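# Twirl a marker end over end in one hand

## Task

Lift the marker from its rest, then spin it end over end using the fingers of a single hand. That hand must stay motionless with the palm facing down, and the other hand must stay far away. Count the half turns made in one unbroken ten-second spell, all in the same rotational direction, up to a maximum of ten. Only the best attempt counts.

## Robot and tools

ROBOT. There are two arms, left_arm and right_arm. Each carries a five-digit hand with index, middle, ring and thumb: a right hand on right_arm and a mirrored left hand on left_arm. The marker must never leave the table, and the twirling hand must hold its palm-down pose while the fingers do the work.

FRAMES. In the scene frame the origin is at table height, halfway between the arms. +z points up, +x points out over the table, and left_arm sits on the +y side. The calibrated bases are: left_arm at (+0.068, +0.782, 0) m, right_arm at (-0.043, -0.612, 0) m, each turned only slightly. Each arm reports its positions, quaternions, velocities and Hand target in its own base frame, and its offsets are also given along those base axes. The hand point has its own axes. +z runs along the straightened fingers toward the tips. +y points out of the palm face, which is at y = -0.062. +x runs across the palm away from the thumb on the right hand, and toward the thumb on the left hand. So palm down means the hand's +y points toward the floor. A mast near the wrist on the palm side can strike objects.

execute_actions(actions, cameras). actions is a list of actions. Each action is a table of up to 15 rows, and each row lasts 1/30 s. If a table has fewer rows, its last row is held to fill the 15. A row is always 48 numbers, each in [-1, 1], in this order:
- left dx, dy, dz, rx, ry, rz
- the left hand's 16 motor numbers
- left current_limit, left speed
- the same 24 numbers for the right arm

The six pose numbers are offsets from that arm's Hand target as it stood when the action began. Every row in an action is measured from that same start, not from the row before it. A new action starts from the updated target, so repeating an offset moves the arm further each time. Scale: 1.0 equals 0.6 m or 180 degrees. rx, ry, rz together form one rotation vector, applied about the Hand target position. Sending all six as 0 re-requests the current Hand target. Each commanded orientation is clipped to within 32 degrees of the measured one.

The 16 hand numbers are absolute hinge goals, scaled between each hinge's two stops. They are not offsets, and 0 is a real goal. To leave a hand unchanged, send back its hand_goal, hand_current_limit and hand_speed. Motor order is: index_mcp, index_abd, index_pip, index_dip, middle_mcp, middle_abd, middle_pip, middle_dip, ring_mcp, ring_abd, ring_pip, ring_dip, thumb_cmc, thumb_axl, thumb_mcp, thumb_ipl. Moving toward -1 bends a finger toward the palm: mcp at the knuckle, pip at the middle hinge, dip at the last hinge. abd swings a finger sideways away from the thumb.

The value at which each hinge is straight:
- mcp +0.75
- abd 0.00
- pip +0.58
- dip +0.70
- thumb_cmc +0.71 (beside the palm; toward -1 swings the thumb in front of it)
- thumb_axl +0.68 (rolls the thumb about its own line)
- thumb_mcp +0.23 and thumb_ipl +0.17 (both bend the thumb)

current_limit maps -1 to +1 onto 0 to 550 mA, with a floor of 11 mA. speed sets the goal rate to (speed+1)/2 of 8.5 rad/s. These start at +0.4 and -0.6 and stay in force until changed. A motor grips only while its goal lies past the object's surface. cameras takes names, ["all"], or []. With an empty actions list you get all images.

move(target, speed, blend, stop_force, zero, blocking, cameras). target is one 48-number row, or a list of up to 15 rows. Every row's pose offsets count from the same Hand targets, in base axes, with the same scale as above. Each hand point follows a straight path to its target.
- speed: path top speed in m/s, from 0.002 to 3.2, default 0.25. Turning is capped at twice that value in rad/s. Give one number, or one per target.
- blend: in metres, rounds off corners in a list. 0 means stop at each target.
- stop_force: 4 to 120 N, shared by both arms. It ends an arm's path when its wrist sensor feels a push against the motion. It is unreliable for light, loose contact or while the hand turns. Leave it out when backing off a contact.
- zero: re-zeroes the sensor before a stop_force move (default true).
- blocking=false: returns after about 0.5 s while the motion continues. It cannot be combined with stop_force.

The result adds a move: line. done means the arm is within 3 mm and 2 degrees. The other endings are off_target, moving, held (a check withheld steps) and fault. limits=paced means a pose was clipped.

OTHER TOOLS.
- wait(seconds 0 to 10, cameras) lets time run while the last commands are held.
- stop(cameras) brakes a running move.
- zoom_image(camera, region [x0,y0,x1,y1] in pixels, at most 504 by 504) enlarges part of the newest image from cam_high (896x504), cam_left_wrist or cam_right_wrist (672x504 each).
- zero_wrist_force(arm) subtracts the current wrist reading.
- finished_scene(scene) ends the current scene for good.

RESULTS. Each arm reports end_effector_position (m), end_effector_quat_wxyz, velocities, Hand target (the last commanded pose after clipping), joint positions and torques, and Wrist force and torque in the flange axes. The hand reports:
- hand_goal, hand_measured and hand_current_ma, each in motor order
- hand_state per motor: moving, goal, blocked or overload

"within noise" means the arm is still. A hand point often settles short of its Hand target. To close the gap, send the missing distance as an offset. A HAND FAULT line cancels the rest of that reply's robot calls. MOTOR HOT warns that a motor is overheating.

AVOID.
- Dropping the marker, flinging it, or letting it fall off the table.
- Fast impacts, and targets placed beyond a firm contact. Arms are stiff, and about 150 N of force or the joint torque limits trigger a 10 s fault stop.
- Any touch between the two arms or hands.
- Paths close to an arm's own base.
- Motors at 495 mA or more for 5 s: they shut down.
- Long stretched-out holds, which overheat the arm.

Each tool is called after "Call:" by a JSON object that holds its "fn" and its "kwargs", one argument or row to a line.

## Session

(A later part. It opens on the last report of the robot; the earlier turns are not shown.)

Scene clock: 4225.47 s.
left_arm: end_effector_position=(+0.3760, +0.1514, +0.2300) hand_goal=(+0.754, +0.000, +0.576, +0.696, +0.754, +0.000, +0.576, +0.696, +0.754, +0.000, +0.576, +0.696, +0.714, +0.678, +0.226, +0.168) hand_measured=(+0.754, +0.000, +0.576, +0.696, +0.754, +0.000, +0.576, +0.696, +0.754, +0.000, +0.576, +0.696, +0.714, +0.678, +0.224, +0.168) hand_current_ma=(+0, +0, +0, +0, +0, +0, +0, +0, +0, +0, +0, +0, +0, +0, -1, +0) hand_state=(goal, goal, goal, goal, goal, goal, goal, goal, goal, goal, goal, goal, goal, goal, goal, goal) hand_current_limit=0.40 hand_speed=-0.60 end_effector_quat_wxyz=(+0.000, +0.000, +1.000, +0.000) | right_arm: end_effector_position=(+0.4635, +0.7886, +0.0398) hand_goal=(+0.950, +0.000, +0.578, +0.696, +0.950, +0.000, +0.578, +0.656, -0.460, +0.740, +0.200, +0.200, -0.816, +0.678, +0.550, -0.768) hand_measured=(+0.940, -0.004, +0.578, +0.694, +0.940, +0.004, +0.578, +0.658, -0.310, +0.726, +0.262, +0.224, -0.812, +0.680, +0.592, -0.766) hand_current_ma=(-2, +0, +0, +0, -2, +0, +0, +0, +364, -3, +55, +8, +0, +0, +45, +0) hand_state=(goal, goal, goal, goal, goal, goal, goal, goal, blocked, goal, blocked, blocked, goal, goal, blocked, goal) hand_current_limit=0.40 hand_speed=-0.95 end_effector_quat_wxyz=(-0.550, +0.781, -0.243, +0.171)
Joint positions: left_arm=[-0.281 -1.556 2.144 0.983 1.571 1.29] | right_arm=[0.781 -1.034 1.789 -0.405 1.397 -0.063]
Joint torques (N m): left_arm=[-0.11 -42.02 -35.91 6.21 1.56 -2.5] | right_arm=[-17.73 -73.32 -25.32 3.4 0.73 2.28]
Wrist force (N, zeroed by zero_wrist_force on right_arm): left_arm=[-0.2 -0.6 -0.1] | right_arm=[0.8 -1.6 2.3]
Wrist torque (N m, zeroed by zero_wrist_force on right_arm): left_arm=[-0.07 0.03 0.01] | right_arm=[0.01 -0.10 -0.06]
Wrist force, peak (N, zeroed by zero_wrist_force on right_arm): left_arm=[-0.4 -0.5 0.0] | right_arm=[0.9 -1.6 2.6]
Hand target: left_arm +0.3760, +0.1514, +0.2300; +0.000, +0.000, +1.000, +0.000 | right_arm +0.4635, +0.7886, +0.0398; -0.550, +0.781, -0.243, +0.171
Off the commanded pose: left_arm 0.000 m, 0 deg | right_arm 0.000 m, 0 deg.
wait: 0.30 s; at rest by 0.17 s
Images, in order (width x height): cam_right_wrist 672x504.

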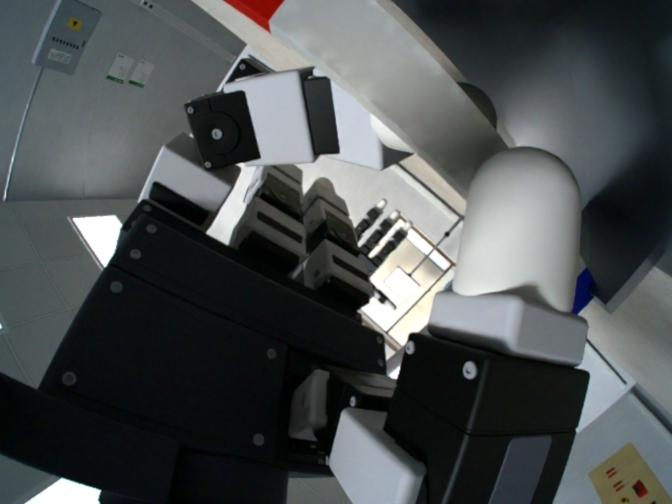

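Call:
{"fn": "move", "kwargs": {
  "target": [
    [0,0,0,0,0,0,0.754,0,0.576,0.696,0.754,0,0.576,0.696,0.754,0,0.576,0.696,0.714,0.678,0.226,0.168,0.4,-0.6,0,0,0.05,0,0,0,0.95,0.0,0.577,0.696,0.95,0.0,0.577,0.656,-0.46,0.74,0.20,0.20,-0.816,0.677,0.55,-0.769,0.4,-0.95],
    [0,0,0,0,0,0,0.754,0,0.576,0.696,0.754,0,0.576,0.696,0.754,0,0.576,0.696,0.714,0.678,0.226,0.168,0.4,-0.6,0,0,0.2,0,0,0,0.95,0.0,0.577,0.696,0.95,0.0,0.577,0.656,-0.46,0.74,0.20,0.20,-0.816,0.677,0.55,-0.769,0.4,-0.95]
  ],
  "speed": [0.04,0.12],
  "blend": [0.01,0],
  "cameras": ["cam_right_wrist","cam_high"]
}}

Call:
{"fn": "zoom_image", "kwargs": {
  "camera": "cam_high",
  "region": [450, 100, 630, 235]
}}

Scene clock: 4235.17 s.
left_arm: end_effector_position=(+0.3760, +0.1514, +0.2300) hand_goal=(+0.754, +0.000, +0.576, +0.696, +0.754, +0.000, +0.576, +0.696, +0.754, +0.000, +0.576, +0.696, +0.714, +0.678, +0.226, +0.168) hand_measured=(+0.754, +0.000, +0.576, +0.696, +0.754, +0.000, +0.576, +0.696, +0.754, +0.000, +0.576, +0.696, +0.714, +0.678, +0.224, +0.168) hand_current_ma=(+0, +0, +0, +0, +0, +0, +0, +0, +0, +0, +0, +0, +0, +0, -1, +0) hand_state=(goal, goal, goal, goal, goal, goal, goal, goal, goal, goal, goal, goal, goal, goal, goal, goal) hand_current_limit=0.40 hand_speed=-0.60 end_effector_quat_wxyz=(+0.000, +0.000, +1.000, +0.000) | right_arm: end_effector_position=(+0.4635, +0.7886, +0.1598) hand_goal=(+0.950, +0.000, +0.578, +0.696, +0.950, +0.000, +0.578, +0.656, -0.460, +0.740, +0.200, +0.200, -0.816, +0.678, +0.550, -0.768) hand_measured=(+0.940, -0.004, +0.578, +0.694, +0.940, +0.004, +0.578, +0.658, -0.322, +0.706, +0.262, +0.224, -0.800, +0.680, +0.590, -0.760) hand_current_ma=(-2, +0, +0, +0, -2, +0, +0, +0, +313, -13, +55, +8, +4, +0, +39, +2) hand_state=(goal, goal, goal, goal, goal, goal, goal, goal, blocked, blocked, blocked, blocked, goal, goal, blocked, goal) hand_current_limit=0.40 hand_speed=-0.95 end_effector_quat_wxyz=(-0.550, +0.781, -0.243, +0.171)
Joint positions: left_arm=[-0.281 -1.556 2.144 0.983 1.571 1.29] | right_arm=[0.781 -1.156 1.721 -0.215 1.397 -0.063]
Joint torques (N m): left_arm=[-1.21 -41.65 -35.64 5.87 1.47 -2.65] | right_arm=[-10.85 -63.63 -33.45 -1.08 2.19 0.36]
Wrist force (N, zeroed by zero_wrist_force on right_arm): left_arm=[0.1 -0.5 0.1] | right_arm=[0.5 0.5 0.1]
Wrist torque (N m, zeroed by zero_wrist_force on right_arm): left_arm=[-0.07 0.00 0.03] | right_arm=[0.05 -0.06 0.08]
Wrist force, peak (N, zeroed by zero_wrist_force on right_arm): left_arm=[-0.3 -0.7 0.0] | right_arm=[0.4 0.8 3.5]
Hand target: left_arm +0.3760, +0.1514, +0.2300; +0.000, +0.000, +1.000, +0.000 | right_arm +0.4635, +0.7886, +0.1598; -0.550, +0.781, -0.243, +0.171
Off the commanded pose: left_arm 0.000 m, 0 deg | right_arm 0.000 m, 0 deg.
move: done
Images, in order (width x height): cam_high 896x504, cam_right_wrist 672x504.

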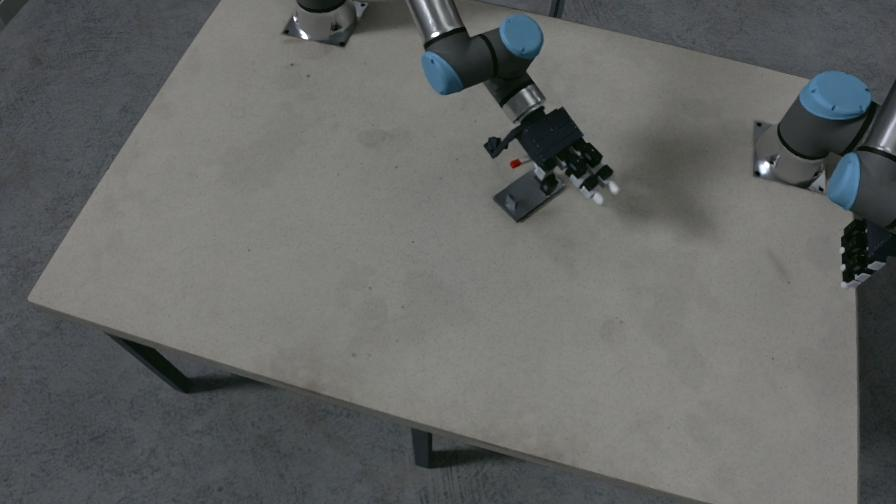

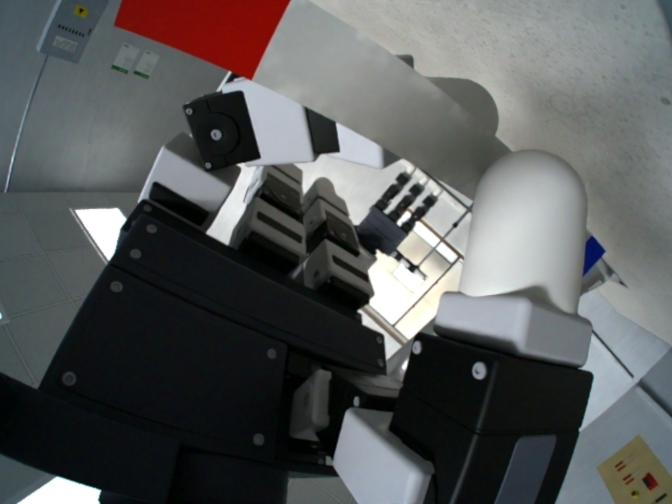

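Scaled by 2.800 from the camera's 896x504 image, which has a finer 1280x720 frame.

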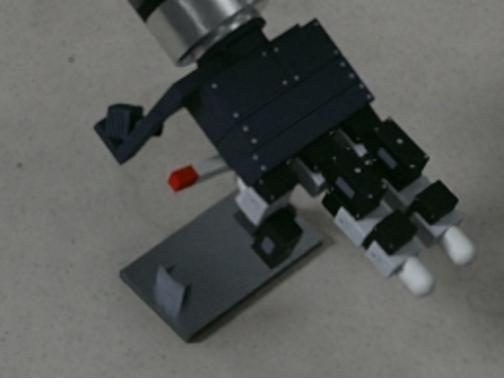

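Call:
{"fn": "move", "kwargs": {
  "target": [
    [0,0,0,0,0,0,0.754,0,0.576,0.696,0.754,0,0.576,0.696,0.754,0,0.576,0.696,0.714,0.678,0.226,0.168,0.4,-0.6,-0.05,-0.1,0.25,-0.3204,0.2201,0,0.95,0.0,0.577,0.696,0.95,0.0,0.577,0.656,-0.46,0.74,0.20,0.20,-0.816,0.677,0.55,-0.769,0.4,-0.95]
  ],
  "speed": 0.25
}}

Call:
{"fn": "move", "kwargs": {
  "target": [
    [0,0,0,0,0,0,0.754,0,0.576,0.696,0.754,0,0.576,0.696,0.754,0,0.576,0.696,0.714,0.678,0.226,0.168,0.4,-0.6,0,0,0,0,0,0.35,0.95,0.0,0.577,0.696,0.95,0.0,0.577,0.656,-0.46,0.74,0.20,0.20,-0.816,0.677,0.55,-0.769,0.4,-0.95],
    [0,0,0,0,0,0,0.754,0,0.576,0.696,0.754,0,0.576,0.696,0.754,0,0.576,0.696,0.714,0.678,0.226,0.168,0.4,-0.6,0,0,0,0,0,0.68,0.95,0.0,0.577,0.696,0.95,0.0,0.577,0.656,-0.46,0.74,0.20,0.20,-0.816,0.677,0.55,-0.769,0.4,-0.95]
  ],
  "speed": 0.3,
  "cameras": ["cam_right_wrist","cam_high"]
}}

Scene clock: 4299.33 s.
left_arm: end_effector_position=(+0.3760, +0.1514, +0.2300) hand_goal=(+0.754, +0.000, +0.576, +0.696, +0.754, +0.000, +0.576, +0.696, +0.754, +0.000, +0.576, +0.696, +0.714, +0.678, +0.226, +0.168) hand_measured=(+0.754, +0.000, +0.576, +0.696, +0.754, +0.000, +0.576, +0.696, +0.754, +0.000, +0.576, +0.696, +0.714, +0.678, +0.224, +0.168) hand_current_ma=(+0, +0, +0, +0, +0, +0, +0, +0, +0, +0, +0, +0, +0, +0, -1, +0) hand_state=(goal, goal, goal, goal, goal, goal, goal, goal, goal, goal, goal, goal, goal, goal, goal, goal) hand_current_limit=0.40 hand_speed=-0.60 end_effector_quat_wxyz=(+0.000, +0.000, +1.000, +0.000) | right_arm: end_effector_position=(+0.4334, +0.7287, +0.3098) hand_goal=(+0.950, +0.000, +0.578, +0.696, +0.950, +0.000, +0.578, +0.656, -0.460, +0.740, +0.200, +0.200, -0.816, +0.678, +0.550, -0.768) hand_measured=(+0.940, -0.004, +0.578, +0.694, +0.942, +0.004, +0.578, +0.658, -0.322, +0.706, +0.262, +0.224, -0.800, +0.680, +0.590, -0.760) hand_current_ma=(-2, +0, +0, +0, -1, +0, +0, +0, +313, -13, +55, +8, +4, +0, +39, +2) hand_state=(goal, goal, goal, goal, goal, goal, goal, goal, blocked, blocked, blocked, blocked, goal, goal, blocked, goal) hand_current_limit=0.40 hand_speed=-0.95 end_effector_quat_wxyz=(-0.002, +0.955, -0.297, +0.002)
Joint positions: left_arm=[-0.281 -1.556 2.144 0.983 1.571 1.29] | right_arm=[0.816 -0.715 0.759 1.521 1.573 -0.152]
Joint torques (N m): left_arm=[0.03 -41.9 -35.63 6.04 1.4 -2.7] | right_arm=[-0.1 -82.36 -45.85 8.84 -3.45 -0.05]
Wrist force (N, zeroed by zero_wrist_force on right_arm): left_arm=[-0.2 -0.4 0.1] | right_arm=[-0.4 -1.4 1.5]
Wrist torque (N m, zeroed by zero_wrist_force on right_arm): left_arm=[-0.07 0.03 0.01] | right_arm=[0.02 0.10 -0.28]
Wrist force, peak (N, zeroed by zero_wrist_force on right_arm): left_arm=[-0.3 -0.8 0.0] | right_arm=[-0.6 -1.4 2.0]
Hand target: left_arm +0.3760, +0.1514, +0.2300; +0.000, +0.000, +1.000, +0.000 | right_arm +0.4335, +0.7286, +0.3098; -0.002, +0.955, -0.297, +0.002
Off the commanded pose: left_arm 0.000 m, 0 deg | right_arm 0.000 m, 0 deg.
move: done

Scene clock: 4303.63 s.
left_arm: end_effector_position=(+0.3760, +0.1514, +0.2300) hand_goal=(+0.754, +0.000, +0.576, +0.696, +0.754, +0.000, +0.576, +0.696, +0.754, +0.000, +0.576, +0.696, +0.714, +0.678, +0.226, +0.168) hand_measured=(+0.754, +0.000, +0.576, +0.696, +0.754, +0.000, +0.576, +0.696, +0.754, +0.000, +0.576, +0.696, +0.714, +0.678, +0.224, +0.168) hand_current_ma=(+0, +0, +0, +0, +0, +0, +0, +0, +0, +0, +0, +0, +0, +0, -1, +0) hand_state=(goal, goal, goal, goal, goal, goal, goal, goal, goal, goal, goal, goal, goal, goal, goal, goal) hand_current_limit=0.40 hand_speed=-0.60 end_effector_quat_wxyz=(+0.000, +0.000, +1.000, +0.000) | right_arm: end_effector_position=(+0.4336, +0.7286, +0.3099) hand_goal=(+0.950, +0.000, +0.578, +0.696, +0.950, +0.000, +0.578, +0.656, -0.460, +0.740, +0.200, +0.200, -0.816, +0.678, +0.550, -0.768) hand_measured=(+0.940, -0.004, +0.578, +0.694, +0.942, +0.002, +0.578, +0.658, -0.322, +0.706, +0.262, +0.224, -0.800, +0.680, +0.590, -0.760) hand_current_ma=(-1, +0, +0, +0, -1, +0, +0, +0, +313, -13, +55, +8, +4, +0, +39, +2) hand_state=(goal, goal, goal, goal, goal, goal, goal, goal, blocked, blocked, blocked, blocked, goal, goal, blocked, goal) hand_current_limit=0.40 hand_speed=-0.95 end_effector_quat_wxyz=(-0.003, +0.720, +0.694, -0.001) end_effector_velocity=(+0.000, +0.001, +0.001) end_effector_angular_velocity=(+0.002, -0.002, +0.005)
Joint positions: left_arm=[-0.281 -1.556 2.144 0.983 1.571 1.29] | right_arm=[0.924 -0.918 1.113 1.377 1.565 -2.18]
Joint velocities: left_arm=[within noise] | right_arm=[0 0 -0.001 0 0 -0.005]
Joint torques (N m): left_arm=[-1.49 -42.54 -34.72 5.7 1.51 -2.69] | right_arm=[9.02 -67.65 -38.54 8.79 -2.88 -2.46]
Wrist force (N, zeroed by zero_wrist_force on right_arm): left_arm=[-0.1 -0.5 0.0] | right_arm=[-0.5 -1.5 1.3]
Wrist torque (N m, zeroed by zero_wrist_force on right_arm): left_arm=[-0.07 0.01 0.02] | right_arm=[0.03 0.10 -0.21]
Wrist force, peak (N, zeroed by zero_wrist_force on right_arm): left_arm=[-0.1 -0.8 0.0] | right_arm=[-0.1 -1.5 2.3]
Hand target: left_arm +0.3760, +0.1514, +0.2300; +0.000, +0.000, +1.000, +0.000 | right_arm +0.4335, +0.7286, +0.3098; -0.003, +0.720, +0.694, -0.001
Off the commanded pose: left_arm 0.000 m, 0 deg | right_arm 0.000 m, 0 deg.
move: done
Images, in order (width x height): cam_high 896x504, cam_right_wrist 672x504.

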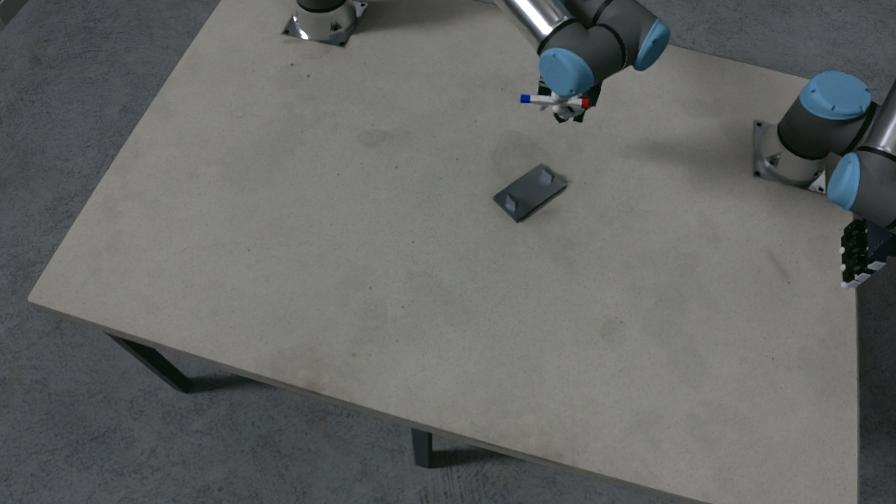

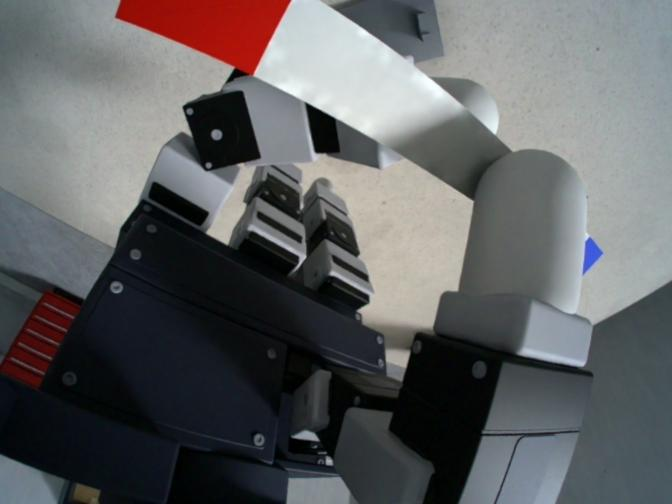

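Excellent view. Zoom.

Call:
{"fn": "zoom_image", "kwargs": {
  "camera": "cam_high",
  "region": [505, 70, 605, 130]
}}

Call:
{"fn": "zoom_image", "kwargs": {
  "camera": "cam_right_wrist",
  "region": [540, 200, 640, 300]
}}

Scaled by 5.040 from the camera's 896x504 image, which has a finer 1280x720 frame.

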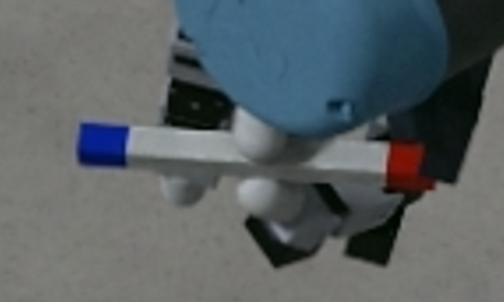

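Scaled by 5.040 from the camera's 672x504 image, which has a finer 960x720 frame.

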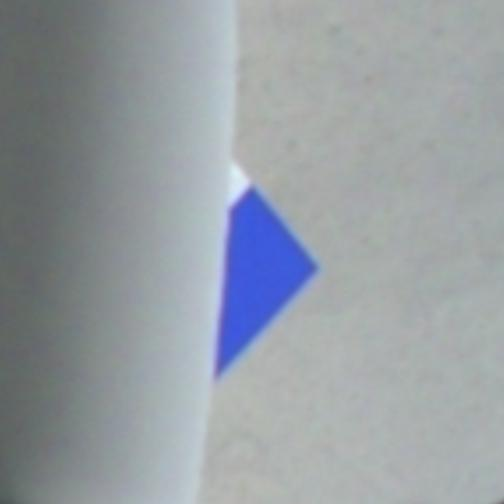

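Call:
{"fn": "move", "kwargs": {
  "target": [
    [0,0,0,0,0,0,0.754,0,0.576,0.696,0.754,0,0.576,0.696,0.754,0,0.576,0.696,0.714,0.678,0.226,0.168,0.4,-0.6,0,0,0,0,0,-0.35,0.95,0.0,0.577,0.696,0.95,0.0,0.577,0.656,-0.46,0.74,0.20,0.20,-0.816,0.677,0.55,-0.769,0.4,-0.95],
    [0,0,0,0,0,0,0.754,0,0.576,0.696,0.754,0,0.576,0.696,0.754,0,0.576,0.696,0.714,0.678,0.226,0.168,0.4,-0.6,0,0,0,0,0,-0.68,0.95,0.0,0.577,0.696,0.95,0.0,0.577,0.656,-0.46,0.74,0.20,0.20,-0.816,0.677,0.55,-0.769,0.4,-0.95]
  ],
  "speed": 0.3
}}

Call:
{"fn": "move", "kwargs": {
  "target": [
    [0,0,0,0,0,0,0.754,0,0.576,0.696,0.754,0,0.576,0.696,0.754,0,0.576,0.696,0.714,0.678,0.226,0.168,0.4,-0.6,0.05,0.1,-0.25,0.3204,-0.2201,0,0.95,0.0,0.577,0.696,0.95,0.0,0.577,0.656,-0.46,0.74,0.20,0.20,-0.816,0.677,0.55,-0.769,0.4,-0.95]
  ],
  "speed": 0.25,
  "cameras": ["cam_right_wrist","cam_high"]
}}

Scene clock: 4362.77 s.
left_arm: end_effector_position=(+0.3760, +0.1514, +0.2300) hand_goal=(+0.754, +0.000, +0.576, +0.696, +0.754, +0.000, +0.576, +0.696, +0.754, +0.000, +0.576, +0.696, +0.714, +0.678, +0.226, +0.168) hand_measured=(+0.754, +0.000, +0.576, +0.696, +0.754, +0.000, +0.576, +0.696, +0.754, +0.000, +0.576, +0.696, +0.714, +0.678, +0.224, +0.168) hand_current_ma=(+0, +0, +0, +0, +0, +0, +0, +0, +0, +0, +0, +0, +0, +0, -1, +0) hand_state=(goal, goal, goal, goal, goal, goal, goal, goal, goal, goal, goal, goal, goal, goal, goal, goal) hand_current_limit=0.40 hand_speed=-0.60 end_effector_quat_wxyz=(+0.000, +0.000, +1.000, +0.000) | right_arm: end_effector_position=(+0.4336, +0.7285, +0.3099) hand_goal=(+0.950, +0.000, +0.578, +0.696, +0.950, +0.000, +0.578, +0.656, -0.460, +0.740, +0.200, +0.200, -0.816, +0.678, +0.550, -0.768) hand_measured=(+0.940, -0.004, +0.578, +0.694, +0.942, +0.002, +0.578, +0.658, -0.322, +0.706, +0.262, +0.224, -0.800, +0.680, +0.590, -0.760) hand_current_ma=(-1, +0, +0, +0, -1, +0, +0, +0, +313, -13, +55, +8, +4, +0, +39, +2) hand_state=(goal, goal, goal, goal, goal, goal, goal, goal, blocked, blocked, blocked, blocked, goal, goal, blocked, goal) hand_current_limit=0.40 hand_speed=-0.95 end_effector_quat_wxyz=(-0.002, +0.955, -0.297, +0.002)
Joint positions: left_arm=[-0.281 -1.556 2.144 0.983 1.571 1.29] | right_arm=[0.816 -0.715 0.759 1.521 1.573 -0.152]
Joint torques (N m): left_arm=[-1.7 -42.56 -35.34 5.93 1.48 -2.51] | right_arm=[19.23 -78.37 -45.12 7.84 1.98 2.83]
Wrist force (N, zeroed by zero_wrist_force on right_arm): left_arm=[-0.2 -0.4 -0.1] | right_arm=[-0.6 -1.4 1.8]
Wrist torque (N m, zeroed by zero_wrist_force on right_arm): left_arm=[-0.05 0.04 0.00] | right_arm=[-0.01 0.11 -0.20]
Wrist force, peak (N, zeroed by zero_wrist_force on right_arm): left_arm=[-0.1 -0.8 0.2] | right_arm=[-0.8 -2.1 1.7]
Hand target: left_arm +0.3760, +0.1514, +0.2300; +0.000, +0.000, +1.000, +0.000 | right_arm +0.4335, +0.7286, +0.3098; -0.002, +0.955, -0.297, +0.002
Off the commanded pose: left_arm 0.000 m, 0 deg | right_arm 0.000 m, 0 deg.
move: done

Scene clock: 4365.73 s.
left_arm: end_effector_position=(+0.3760, +0.1514, +0.2300) hand_goal=(+0.754, +0.000, +0.576, +0.696, +0.754, +0.000, +0.576, +0.696, +0.754, +0.000, +0.576, +0.696, +0.714, +0.678, +0.226, +0.168) hand_measured=(+0.754, +0.000, +0.576, +0.696, +0.754, +0.000, +0.576, +0.696, +0.754, +0.000, +0.576, +0.696, +0.714, +0.678, +0.224, +0.168) hand_current_ma=(+0, +0, +0, +0, +0, +0, +0, +0, +0, +0, +0, +0, +0, +0, -1, +0) hand_state=(goal, goal, goal, goal, goal, goal, goal, goal, goal, goal, goal, goal, goal, goal, goal, goal) hand_current_limit=0.40 hand_speed=-0.60 end_effector_quat_wxyz=(+0.000, +0.000, +1.000, +0.000) | right_arm: end_effector_position=(+0.4635, +0.7886, +0.1600) hand_goal=(+0.950, +0.000, +0.578, +0.696, +0.950, +0.000, +0.578, +0.656, -0.460, +0.740, +0.200, +0.200, -0.816, +0.678, +0.550, -0.768) hand_measured=(+0.940, -0.004, +0.578, +0.694, +0.942, +0.002, +0.578, +0.658, -0.322, +0.706, +0.262, +0.224, -0.800, +0.680, +0.590, -0.760) hand_current_ma=(-1, +0, +0, +0, -1, +0, +0, +0, +313, -13, +55, +8, +4, +0, +39, +2) hand_state=(goal, goal, goal, goal, goal, goal, goal, goal, blocked, blocked, blocked, blocked, goal, goal, blocked, goal) hand_current_limit=0.40 hand_speed=-0.95 end_effector_quat_wxyz=(-0.550, +0.781, -0.243, +0.171)
Joint positions: left_arm=[-0.281 -1.556 2.144 0.983 1.571 1.29] | right_arm=[0.781 -1.156 1.721 -0.215 1.396 -0.063]
Joint torques (N m): left_arm=[-1.23 -41.98 -35.19 5.93 1.3 -2.66] | right_arm=[-3.47 -48.6 -29.66 -4.01 2.96 -2.44]
Wrist force (N, zeroed by zero_wrist_force on right_arm): left_arm=[-0.1 -0.6 -0.1] | right_arm=[0.6 0.6 0.3]
Wrist torque (N m, zeroed by zero_wrist_force on right_arm): left_arm=[-0.07 0.02 0.02] | right_arm=[0.03 -0.08 0.19]
Wrist force, peak (N, zeroed by zero_wrist_force on right_arm): left_arm=[-0.1 -0.8 0.0] | right_arm=[-0.5 -1.4 1.8]
Hand target: left_arm +0.3760, +0.1514, +0.2300; +0.000, +0.000, +1.000, +0.000 | right_arm +0.4635, +0.7886, +0.1598; -0.550, +0.781, -0.243, +0.171
Off the commanded pose: left_arm 0.000 m, 0 deg | right_arm 0.000 m, 0 deg.
move: done
Images, in order (width x height): cam_high 896x504, cam_right_wrist 672x504.

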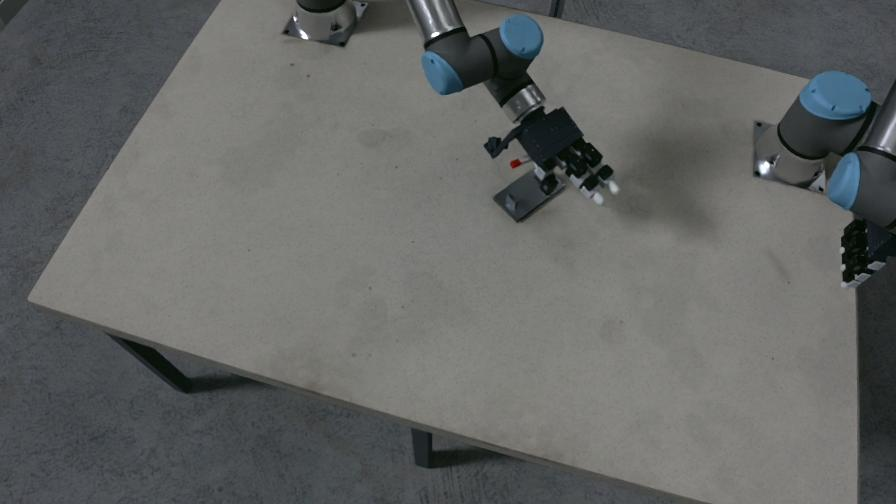

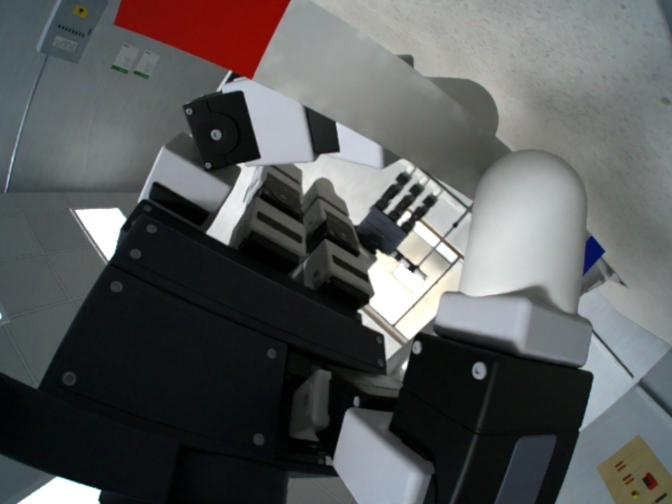

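Call:
{"fn": "move", "kwargs": {
  "target": [
    [0,0,0,0,0,0,0.754,0,0.576,0.696,0.754,0,0.576,0.696,0.754,0,0.576,0.696,0.714,0.678,0.226,0.168,0.4,-0.6,0,0,-0.15,0,0,0,0.95,0.0,0.577,0.696,0.95,0.0,0.577,0.656,-0.46,0.74,0.20,0.20,-0.816,0.677,0.55,-0.769,0.4,-0.95],
    [0,0,0,0,0,0,0.754,0,0.576,0.696,0.754,0,0.576,0.696,0.754,0,0.576,0.696,0.714,0.678,0.226,0.168,0.4,-0.6,0,0,-0.2,0,0,0,0.95,0.0,0.577,0.696,0.95,0.0,0.577,0.656,-0.46,0.74,0.20,0.20,-0.816,0.677,0.55,-0.769,0.4,-0.95]
  ],
  "speed": [0.12,0.015],
  "blend": [0.005,0],
  "cameras": ["cam_right_wrist","cam_high"]
}}

Call:
{"fn": "zoom_image", "kwargs": {
  "camera": "cam_high",
  "region": [450, 120, 610, 240]
}}

Scene clock: 4381.90 s.
left_arm: end_effector_position=(+0.3760, +0.1514, +0.2300) hand_goal=(+0.754, +0.000, +0.576, +0.696, +0.754, +0.000, +0.576, +0.696, +0.754, +0.000, +0.576, +0.696, +0.714, +0.678, +0.226, +0.168) hand_measured=(+0.754, +0.000, +0.576, +0.696, +0.754, +0.000, +0.576, +0.696, +0.754, +0.000, +0.576, +0.696, +0.714, +0.678, +0.224, +0.168) hand_current_ma=(+0, +0, +0, +0, +0, +0, +0, +0, +0, +0, +0, +0, +0, +0, -1, +0) hand_state=(goal, goal, goal, goal, goal, goal, goal, goal, goal, goal, goal, goal, goal, goal, goal, goal) hand_current_limit=0.40 hand_speed=-0.60 end_effector_quat_wxyz=(+0.000, +0.000, +1.000, +0.000) | right_arm: end_effector_position=(+0.4635, +0.7886, +0.0396) hand_goal=(+0.950, +0.000, +0.578, +0.696, +0.950, +0.000, +0.578, +0.656, -0.460, +0.740, +0.200, +0.200, -0.816, +0.678, +0.550, -0.768) hand_measured=(+0.940, -0.004, +0.578, +0.694, +0.942, +0.002, +0.578, +0.658, -0.332, +0.730, +0.262, +0.208, -0.800, +0.680, +0.600, -0.758) hand_current_ma=(-1, +0, +0, +0, -1, +0, +0, +0, +266, -1, +54, +1, +4, +0, +59, +3) hand_state=(goal, goal, goal, goal, goal, goal, goal, goal, blocked, goal, blocked, goal, goal, goal, blocked, goal) hand_current_limit=0.40 hand_speed=-0.95 end_effector_quat_wxyz=(-0.549, +0.781, -0.243, +0.171)
Joint positions: left_arm=[-0.281 -1.556 2.144 0.983 1.571 1.29] | right_arm=[0.781 -1.034 1.789 -0.406 1.397 -0.063]
Joint torques (N m): left_arm=[0.87 -41.37 -35.29 6.23 1.6 -2.52] | right_arm=[11.2 -78.3 -26.48 1.15 2.27 1.07]
Wrist force (N, zeroed by zero_wrist_force on right_arm): left_arm=[-0.1 -0.5 0.1] | right_arm=[0.5 -2.9 -0.7]
Wrist torque (N m, zeroed by zero_wrist_force on right_arm): left_arm=[-0.08 0.03 0.02] | right_arm=[-0.11 -0.02 0.06]
Wrist force, peak (N, zeroed by zero_wrist_force on right_arm): left_arm=[-0.4 -0.8 -0.1] | right_arm=[0.8 -4.1 -0.8]
Hand target: left_arm +0.3760, +0.1514, +0.2300; +0.000, +0.000, +1.000, +0.000 | right_arm +0.4635, +0.7886, +0.0398; -0.550, +0.781, -0.243, +0.171
Off the commanded pose: left_arm 0.000 m, 0 deg | right_arm 0.000 m, 0 deg.
move: done
Images, in order (width x height): cam_high 896x504, cam_right_wrist 672x504.

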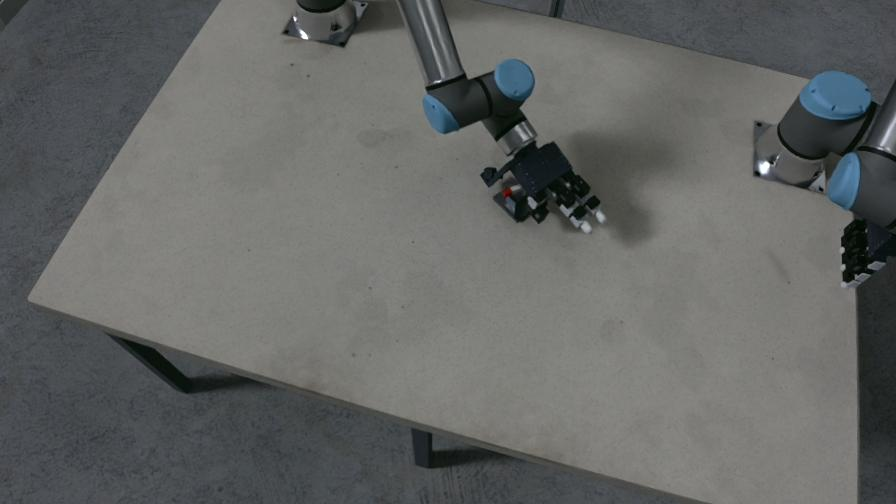

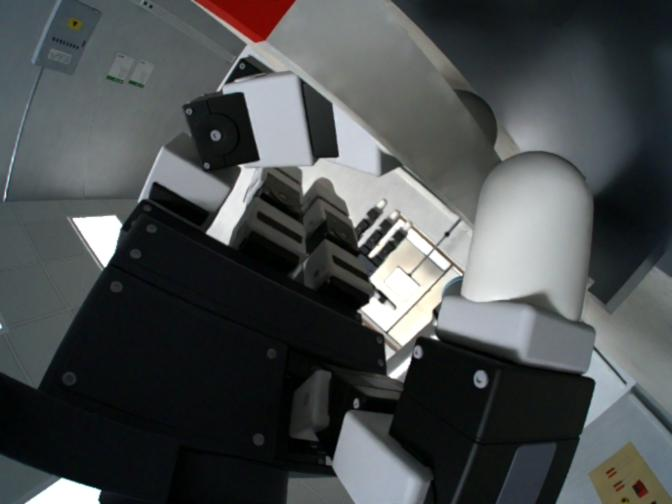

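Scaled by 3.150 from the camera's 896x504 image, which has a finer 1280x720 frame.

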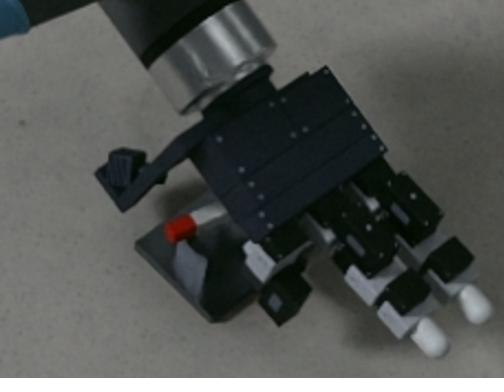

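Call:
{"fn": "zoom_image", "kwargs": {
  "camera": "cam_right_wrist",
  "region": [230, 0, 640, 300]
}}

Call:
{"fn": "zoom_image", "kwargs": {
  "camera": "cam_high",
  "region": [480, 165, 560, 230]
}}

Scaled by 1.229 from the camera's 672x504 image, which has a finer 960x720 frame.

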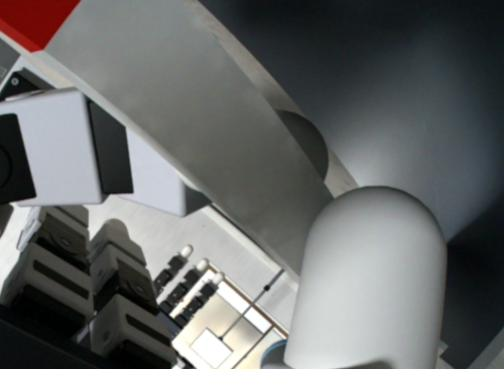

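Scaled by 6.300 from the camera's 896x504 image, which has a finer 1280x720 frame.

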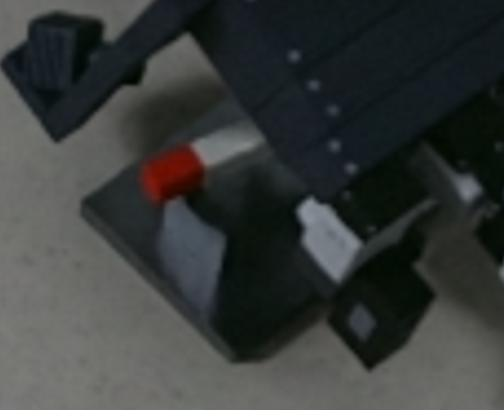

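Call:
{"fn": "move", "kwargs": {
  "target": [0,0,0,0,0,0,0.754,0,0.576,0.696,0.754,0,0.576,0.696,0.754,0,0.576,0.696,0.714,0.678,0.226,0.168,0.4,-0.6,0,0,0.012,0,0,0,0.95,0.0,0.577,0.696,0.95,0.0,0.577,0.656,-0.46,0.74,0.20,0.20,-0.816,0.677,0.55,-0.769,0.4,-0.95],
  "speed": 0.02,
  "cameras": ["cam_right_wrist","cam_high"]
}}

Call:
{"fn": "zoom_image", "kwargs": {
  "camera": "cam_high",
  "region": [480, 165, 560, 230]
}}

Scene clock: 4422.57 s.
left_arm: end_effector_position=(+0.3760, +0.1514, +0.2300) hand_goal=(+0.754, +0.000, +0.576, +0.696, +0.754, +0.000, +0.576, +0.696, +0.754, +0.000, +0.576, +0.696, +0.714, +0.678, +0.226, +0.168) hand_measured=(+0.754, +0.000, +0.576, +0.696, +0.754, +0.000, +0.576, +0.696, +0.754, +0.000, +0.576, +0.696, +0.714, +0.678, +0.224, +0.168) hand_current_ma=(+0, +0, +0, +0, +0, +0, +0, +0, +0, +0, +0, +0, +0, +0, -1, +0) hand_state=(goal, goal, goal, goal, goal, goal, goal, goal, goal, goal, goal, goal, goal, goal, goal, goal) hand_current_limit=0.40 hand_speed=-0.60 end_effector_quat_wxyz=(+0.000, +0.000, +1.000, +0.000) | right_arm: end_effector_position=(+0.4635, +0.7886, +0.0472) hand_goal=(+0.950, +0.000, +0.578, +0.696, +0.950, +0.000, +0.578, +0.656, -0.460, +0.740, +0.200, +0.200, -0.816, +0.678, +0.550, -0.768) hand_measured=(+0.940, -0.004, +0.578, +0.694, +0.942, +0.002, +0.578, +0.658, -0.334, +0.726, +0.262, +0.214, -0.800, +0.680, +0.600, -0.752) hand_current_ma=(-1, +0, +0, +0, -1, +0, +0, +0, +258, -2, +54, +3, +4, +0, +59, +7) hand_state=(goal, goal, goal, goal, goal, goal, goal, goal, blocked, goal, blocked, goal, goal, goal, blocked, goal) hand_current_limit=0.40 hand_speed=-0.95 end_effector_quat_wxyz=(-0.550, +0.781, -0.243, +0.171)
Joint positions: left_arm=[-0.281 -1.556 2.144 0.983 1.571 1.29] | right_arm=[0.781 -1.042 1.786 -0.394 1.397 -0.063]
Joint torques (N m): left_arm=[-0.91 -41.94 -35.16 5.96 1.34 -2.62] | right_arm=[12.66 -55.82 -33.98 -1.42 2.85 0.76]
Wrist force (N, zeroed by zero_wrist_force on right_arm): left_arm=[-0.1 -0.4 -0.2] | right_arm=[0.2 0.4 0.2]
Wrist torque (N m, zeroed by zero_wrist_force on right_arm): left_arm=[-0.05 0.02 0.02] | right_arm=[0.06 -0.01 0.11]
Wrist force, peak (N, zeroed by zero_wrist_force on right_arm): left_arm=[-0.4 -0.7 -0.1] | right_arm=[0.6 -3.1 -0.7]
Hand target: left_arm +0.3760, +0.1514, +0.2300; +0.000, +0.000, +1.000, +0.000 | right_arm +0.4635, +0.7886, +0.0470; -0.550, +0.781, -0.243, +0.171
Off the commanded pose: left_arm 0.000 m, 0 deg | right_arm 0.000 m, 0 deg.
move: done
Images, in order (width x height): cam_high 896x504, cam_right_wrist 672x504.

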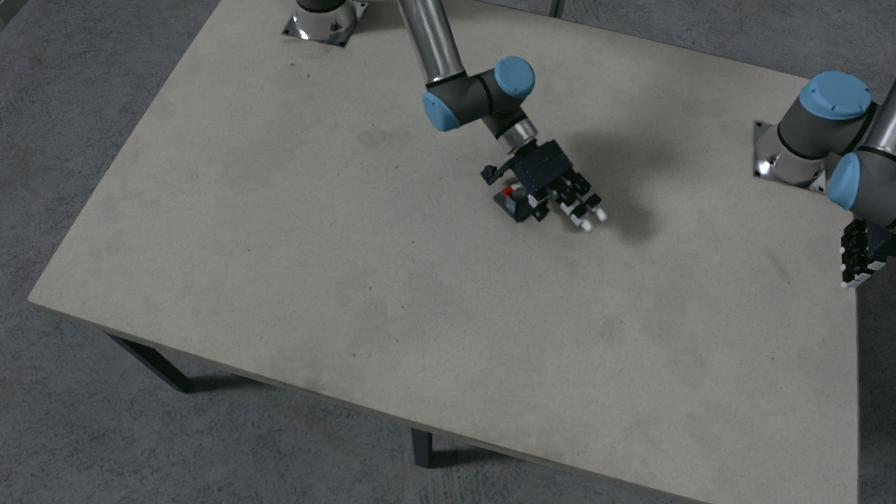

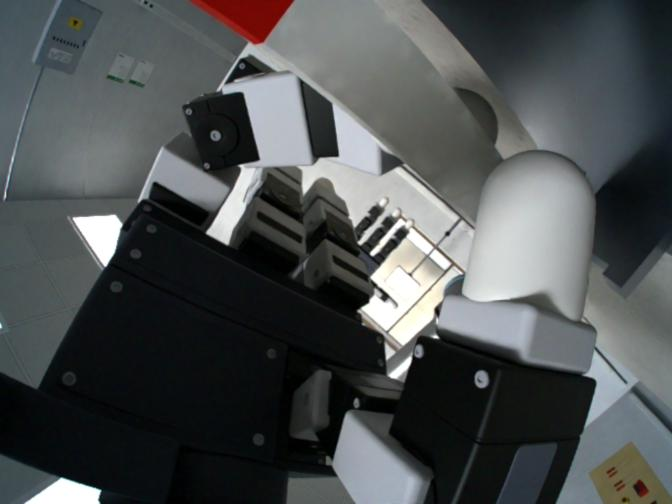

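Scaled by 6.300 from the camera's 896x504 image, which has a finer 1280x720 frame.

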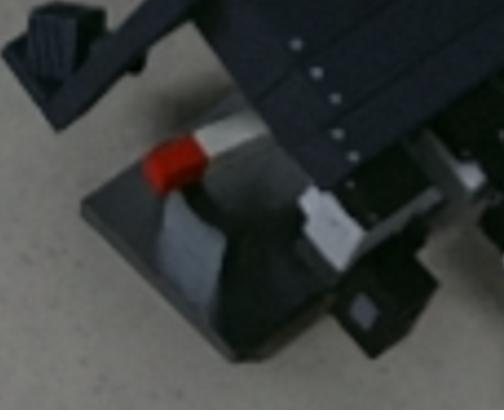

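Call:
{"fn": "move", "kwargs": {
  "target": [0,0,0,0,0,0,0.754,0,0.576,0.696,0.754,0,0.576,0.696,0.754,0,0.576,0.696,0.714,0.678,0.226,0.168,0.4,-0.6,0,0,0.04,0,0,0,0.95,0.0,0.577,0.696,0.95,0.0,0.577,0.656,-0.46,0.74,0.20,0.20,-0.816,0.677,0.55,-0.769,0.4,-0.95],
  "speed": 0.05
}}

Call:
{"fn": "move", "kwargs": {
  "target": [0,0,0,0,0,0,0.754,0,0.576,0.696,0.754,0,0.576,0.696,0.754,0,0.576,0.696,0.714,0.678,0.226,0.168,0.4,-0.6,0,0,0,0,0,0,0.95,0.0,0.577,0.696,0.95,0.0,0.577,0.656,-0.46,0.74,0.20,0.20,-0.84,0.677,0.55,-0.769,0.4,-0.98],
  "speed": 0.05,
  "cameras": ["cam_right_wrist","cam_high"]
}}

Call:
{"fn": "zoom_image", "kwargs": {
  "camera": "cam_high",
  "region": [480, 155, 560, 230]
}}

Scene clock: 4444.93 s.
left_arm: end_effector_position=(+0.3760, +0.1514, +0.2300) hand_goal=(+0.754, +0.000, +0.576, +0.696, +0.754, +0.000, +0.576, +0.696, +0.754, +0.000, +0.576, +0.696, +0.714, +0.678, +0.226, +0.168) hand_measured=(+0.754, +0.000, +0.576, +0.696, +0.754, +0.000, +0.576, +0.696, +0.754, +0.000, +0.576, +0.696, +0.714, +0.678, +0.224, +0.168) hand_current_ma=(+0, +0, +0, +0, +0, +0, +0, +0, +0, +0, +0, +0, +0, +0, -1, +0) hand_state=(goal, goal, goal, goal, goal, goal, goal, goal, goal, goal, goal, goal, goal, goal, goal, goal) hand_current_limit=0.40 hand_speed=-0.60 end_effector_quat_wxyz=(+0.000, +0.000, +1.000, +0.000) | right_arm: end_effector_position=(+0.4635, +0.7887, +0.0713) hand_goal=(+0.950, +0.000, +0.578, +0.696, +0.950, +0.000, +0.578, +0.656, -0.460, +0.740, +0.200, +0.200, -0.816, +0.678, +0.550, -0.768) hand_measured=(+0.940, -0.004, +0.578, +0.694, +0.942, +0.002, +0.578, +0.658, -0.334, +0.726, +0.262, +0.214, -0.800, +0.680, +0.600, -0.752) hand_current_ma=(-1, +0, +0, +0, -1, +0, +0, +0, +258, -2, +54, +3, +4, +0, +59, +7) hand_state=(goal, goal, goal, goal, goal, goal, goal, goal, blocked, goal, blocked, goal, goal, goal, blocked, goal) hand_current_limit=0.40 hand_speed=-0.95 end_effector_quat_wxyz=(-0.550, +0.781, -0.243, +0.171) end_effector_velocity=(+0.000, +0.001, -0.002) end_effector_angular_velocity=(+0.001, -0.001, +0.001)
Joint positions: left_arm=[-0.281 -1.556 2.144 0.983 1.571 1.29] | right_arm=[0.781 -1.069 1.775 -0.357 1.397 -0.063]
Joint velocities: left_arm=[within noise] | right_arm=[0.001 0.004 0 -0.005 0 0]
Joint torques (N m): left_arm=[-1.07 -42.11 -35.59 5.78 1.63 -2.72] | right_arm=[14.45 -51.07 -26.2 -3.7 2.86 0.56]
Wrist force (N, zeroed by zero_wrist_force on right_arm): left_arm=[-0.3 -0.3 -0.1] | right_arm=[0.1 0.0 0.0]
Wrist torque (N m, zeroed by zero_wrist_force on right_arm): left_arm=[-0.03 0.05 -0.01] | right_arm=[0.02 0.01 0.11]
Wrist force, peak (N, zeroed by zero_wrist_force on right_arm): left_arm=[-0.3 -0.7 0.0] | right_arm=[0.1 1.0 0.4]
Hand target: left_arm +0.3760, +0.1514, +0.2300; +0.000, +0.000, +1.000, +0.000 | right_arm +0.4635, +0.7886, +0.0710; -0.550, +0.781, -0.243, +0.171
Off the commanded pose: left_arm 0.000 m, 0 deg | right_arm 0.000 m, 0 deg.
move: done

Scene clock: 4445.43 s.
left_arm: end_effector_position=(+0.3760, +0.1514, +0.2300) hand_goal=(+0.754, +0.000, +0.576, +0.696, +0.754, +0.000, +0.576, +0.696, +0.754, +0.000, +0.576, +0.696, +0.714, +0.678, +0.226, +0.168) hand_measured=(+0.754, +0.000, +0.576, +0.696, +0.754, +0.000, +0.576, +0.696, +0.754, +0.000, +0.576, +0.696, +0.714, +0.678, +0.224, +0.168) hand_current_ma=(+0, +0, +0, +0, +0, +0, +0, +0, +0, +0, +0, +0, +0, +0, -1, +0) hand_state=(goal, goal, goal, goal, goal, goal, goal, goal, goal, goal, goal, goal, goal, goal, goal, goal) hand_current_limit=0.40 hand_speed=-0.60 end_effector_quat_wxyz=(+0.000, +0.000, +1.000, +0.000) | right_arm: end_effector_position=(+0.4635, +0.7886, +0.0710) hand_goal=(+0.950, +0.000, +0.578, +0.696, +0.950, +0.000, +0.578, +0.656, -0.460, +0.740, +0.200, +0.200, -0.840, +0.678, +0.550, -0.768) hand_measured=(+0.940, -0.004, +0.578, +0.694, +0.942, +0.002, +0.578, +0.658, -0.334, +0.724, +0.262, +0.214, -0.806, +0.680, +0.600, -0.752) hand_current_ma=(-1, +0, +0, +0, -1, +0, +0, +0, +258, -3, +54, +3, +18, +0, +59, +7) hand_state=(goal, goal, goal, goal, goal, goal, goal, goal, blocked, goal, blocked, goal, blocked, goal, blocked, goal) hand_current_limit=0.40 hand_speed=-0.98 end_effector_quat_wxyz=(-0.550, +0.781, -0.243, +0.171)
Joint positions: left_arm=[-0.281 -1.556 2.144 0.983 1.571 1.29] | right_arm=[0.781 -1.069 1.775 -0.357 1.397 -0.063]
Joint torques (N m): left_arm=[-1.15 -43.24 -35.24 5.89 1.41 -2.63] | right_arm=[15.03 -52.44 -25.4 -4.05 2.74 0.67]
Wrist force (N, zeroed by zero_wrist_force on right_arm): left_arm=[-0.1 -0.5 -0.2] | right_arm=[0.0 0.2 -0.2]
Wrist torque (N m, zeroed by zero_wrist_force on right_arm): left_arm=[-0.06 0.02 0.01] | right_arm=[0.06 0.02 0.11]
Wrist force, peak (N, zeroed by zero_wrist_force on right_arm): left_arm=[0.3 -0.6 -0.1] | right_arm=[-0.1 0.5 -0.4]
Hand target: left_arm +0.3760, +0.1514, +0.2300; +0.000, +0.000, +1.000, +0.000 | right_arm +0.4635, +0.7886, +0.0710; -0.550, +0.781, -0.243, +0.171
Off the commanded pose: left_arm 0.000 m, 0 deg | right_arm 0.000 m, 0 deg.
move: done
Images, in order (width x height): cam_high 896x504, cam_right_wrist 672x504.

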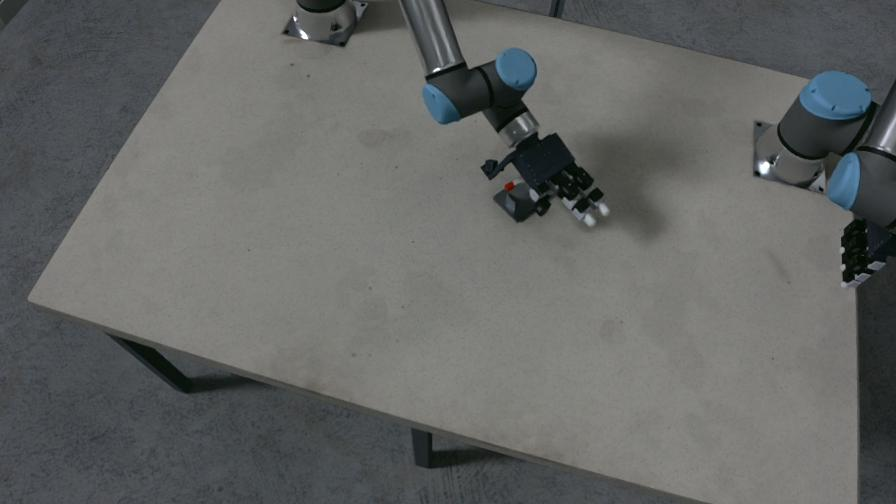

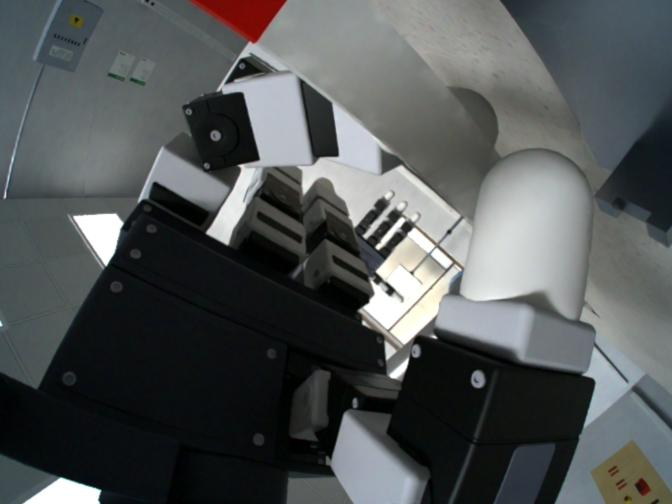

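Scaled by 6.300 from the camera's 896x504 image, which has a finer 1280x720 frame.

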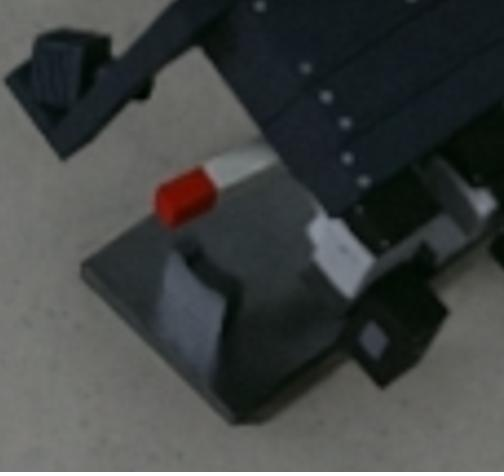

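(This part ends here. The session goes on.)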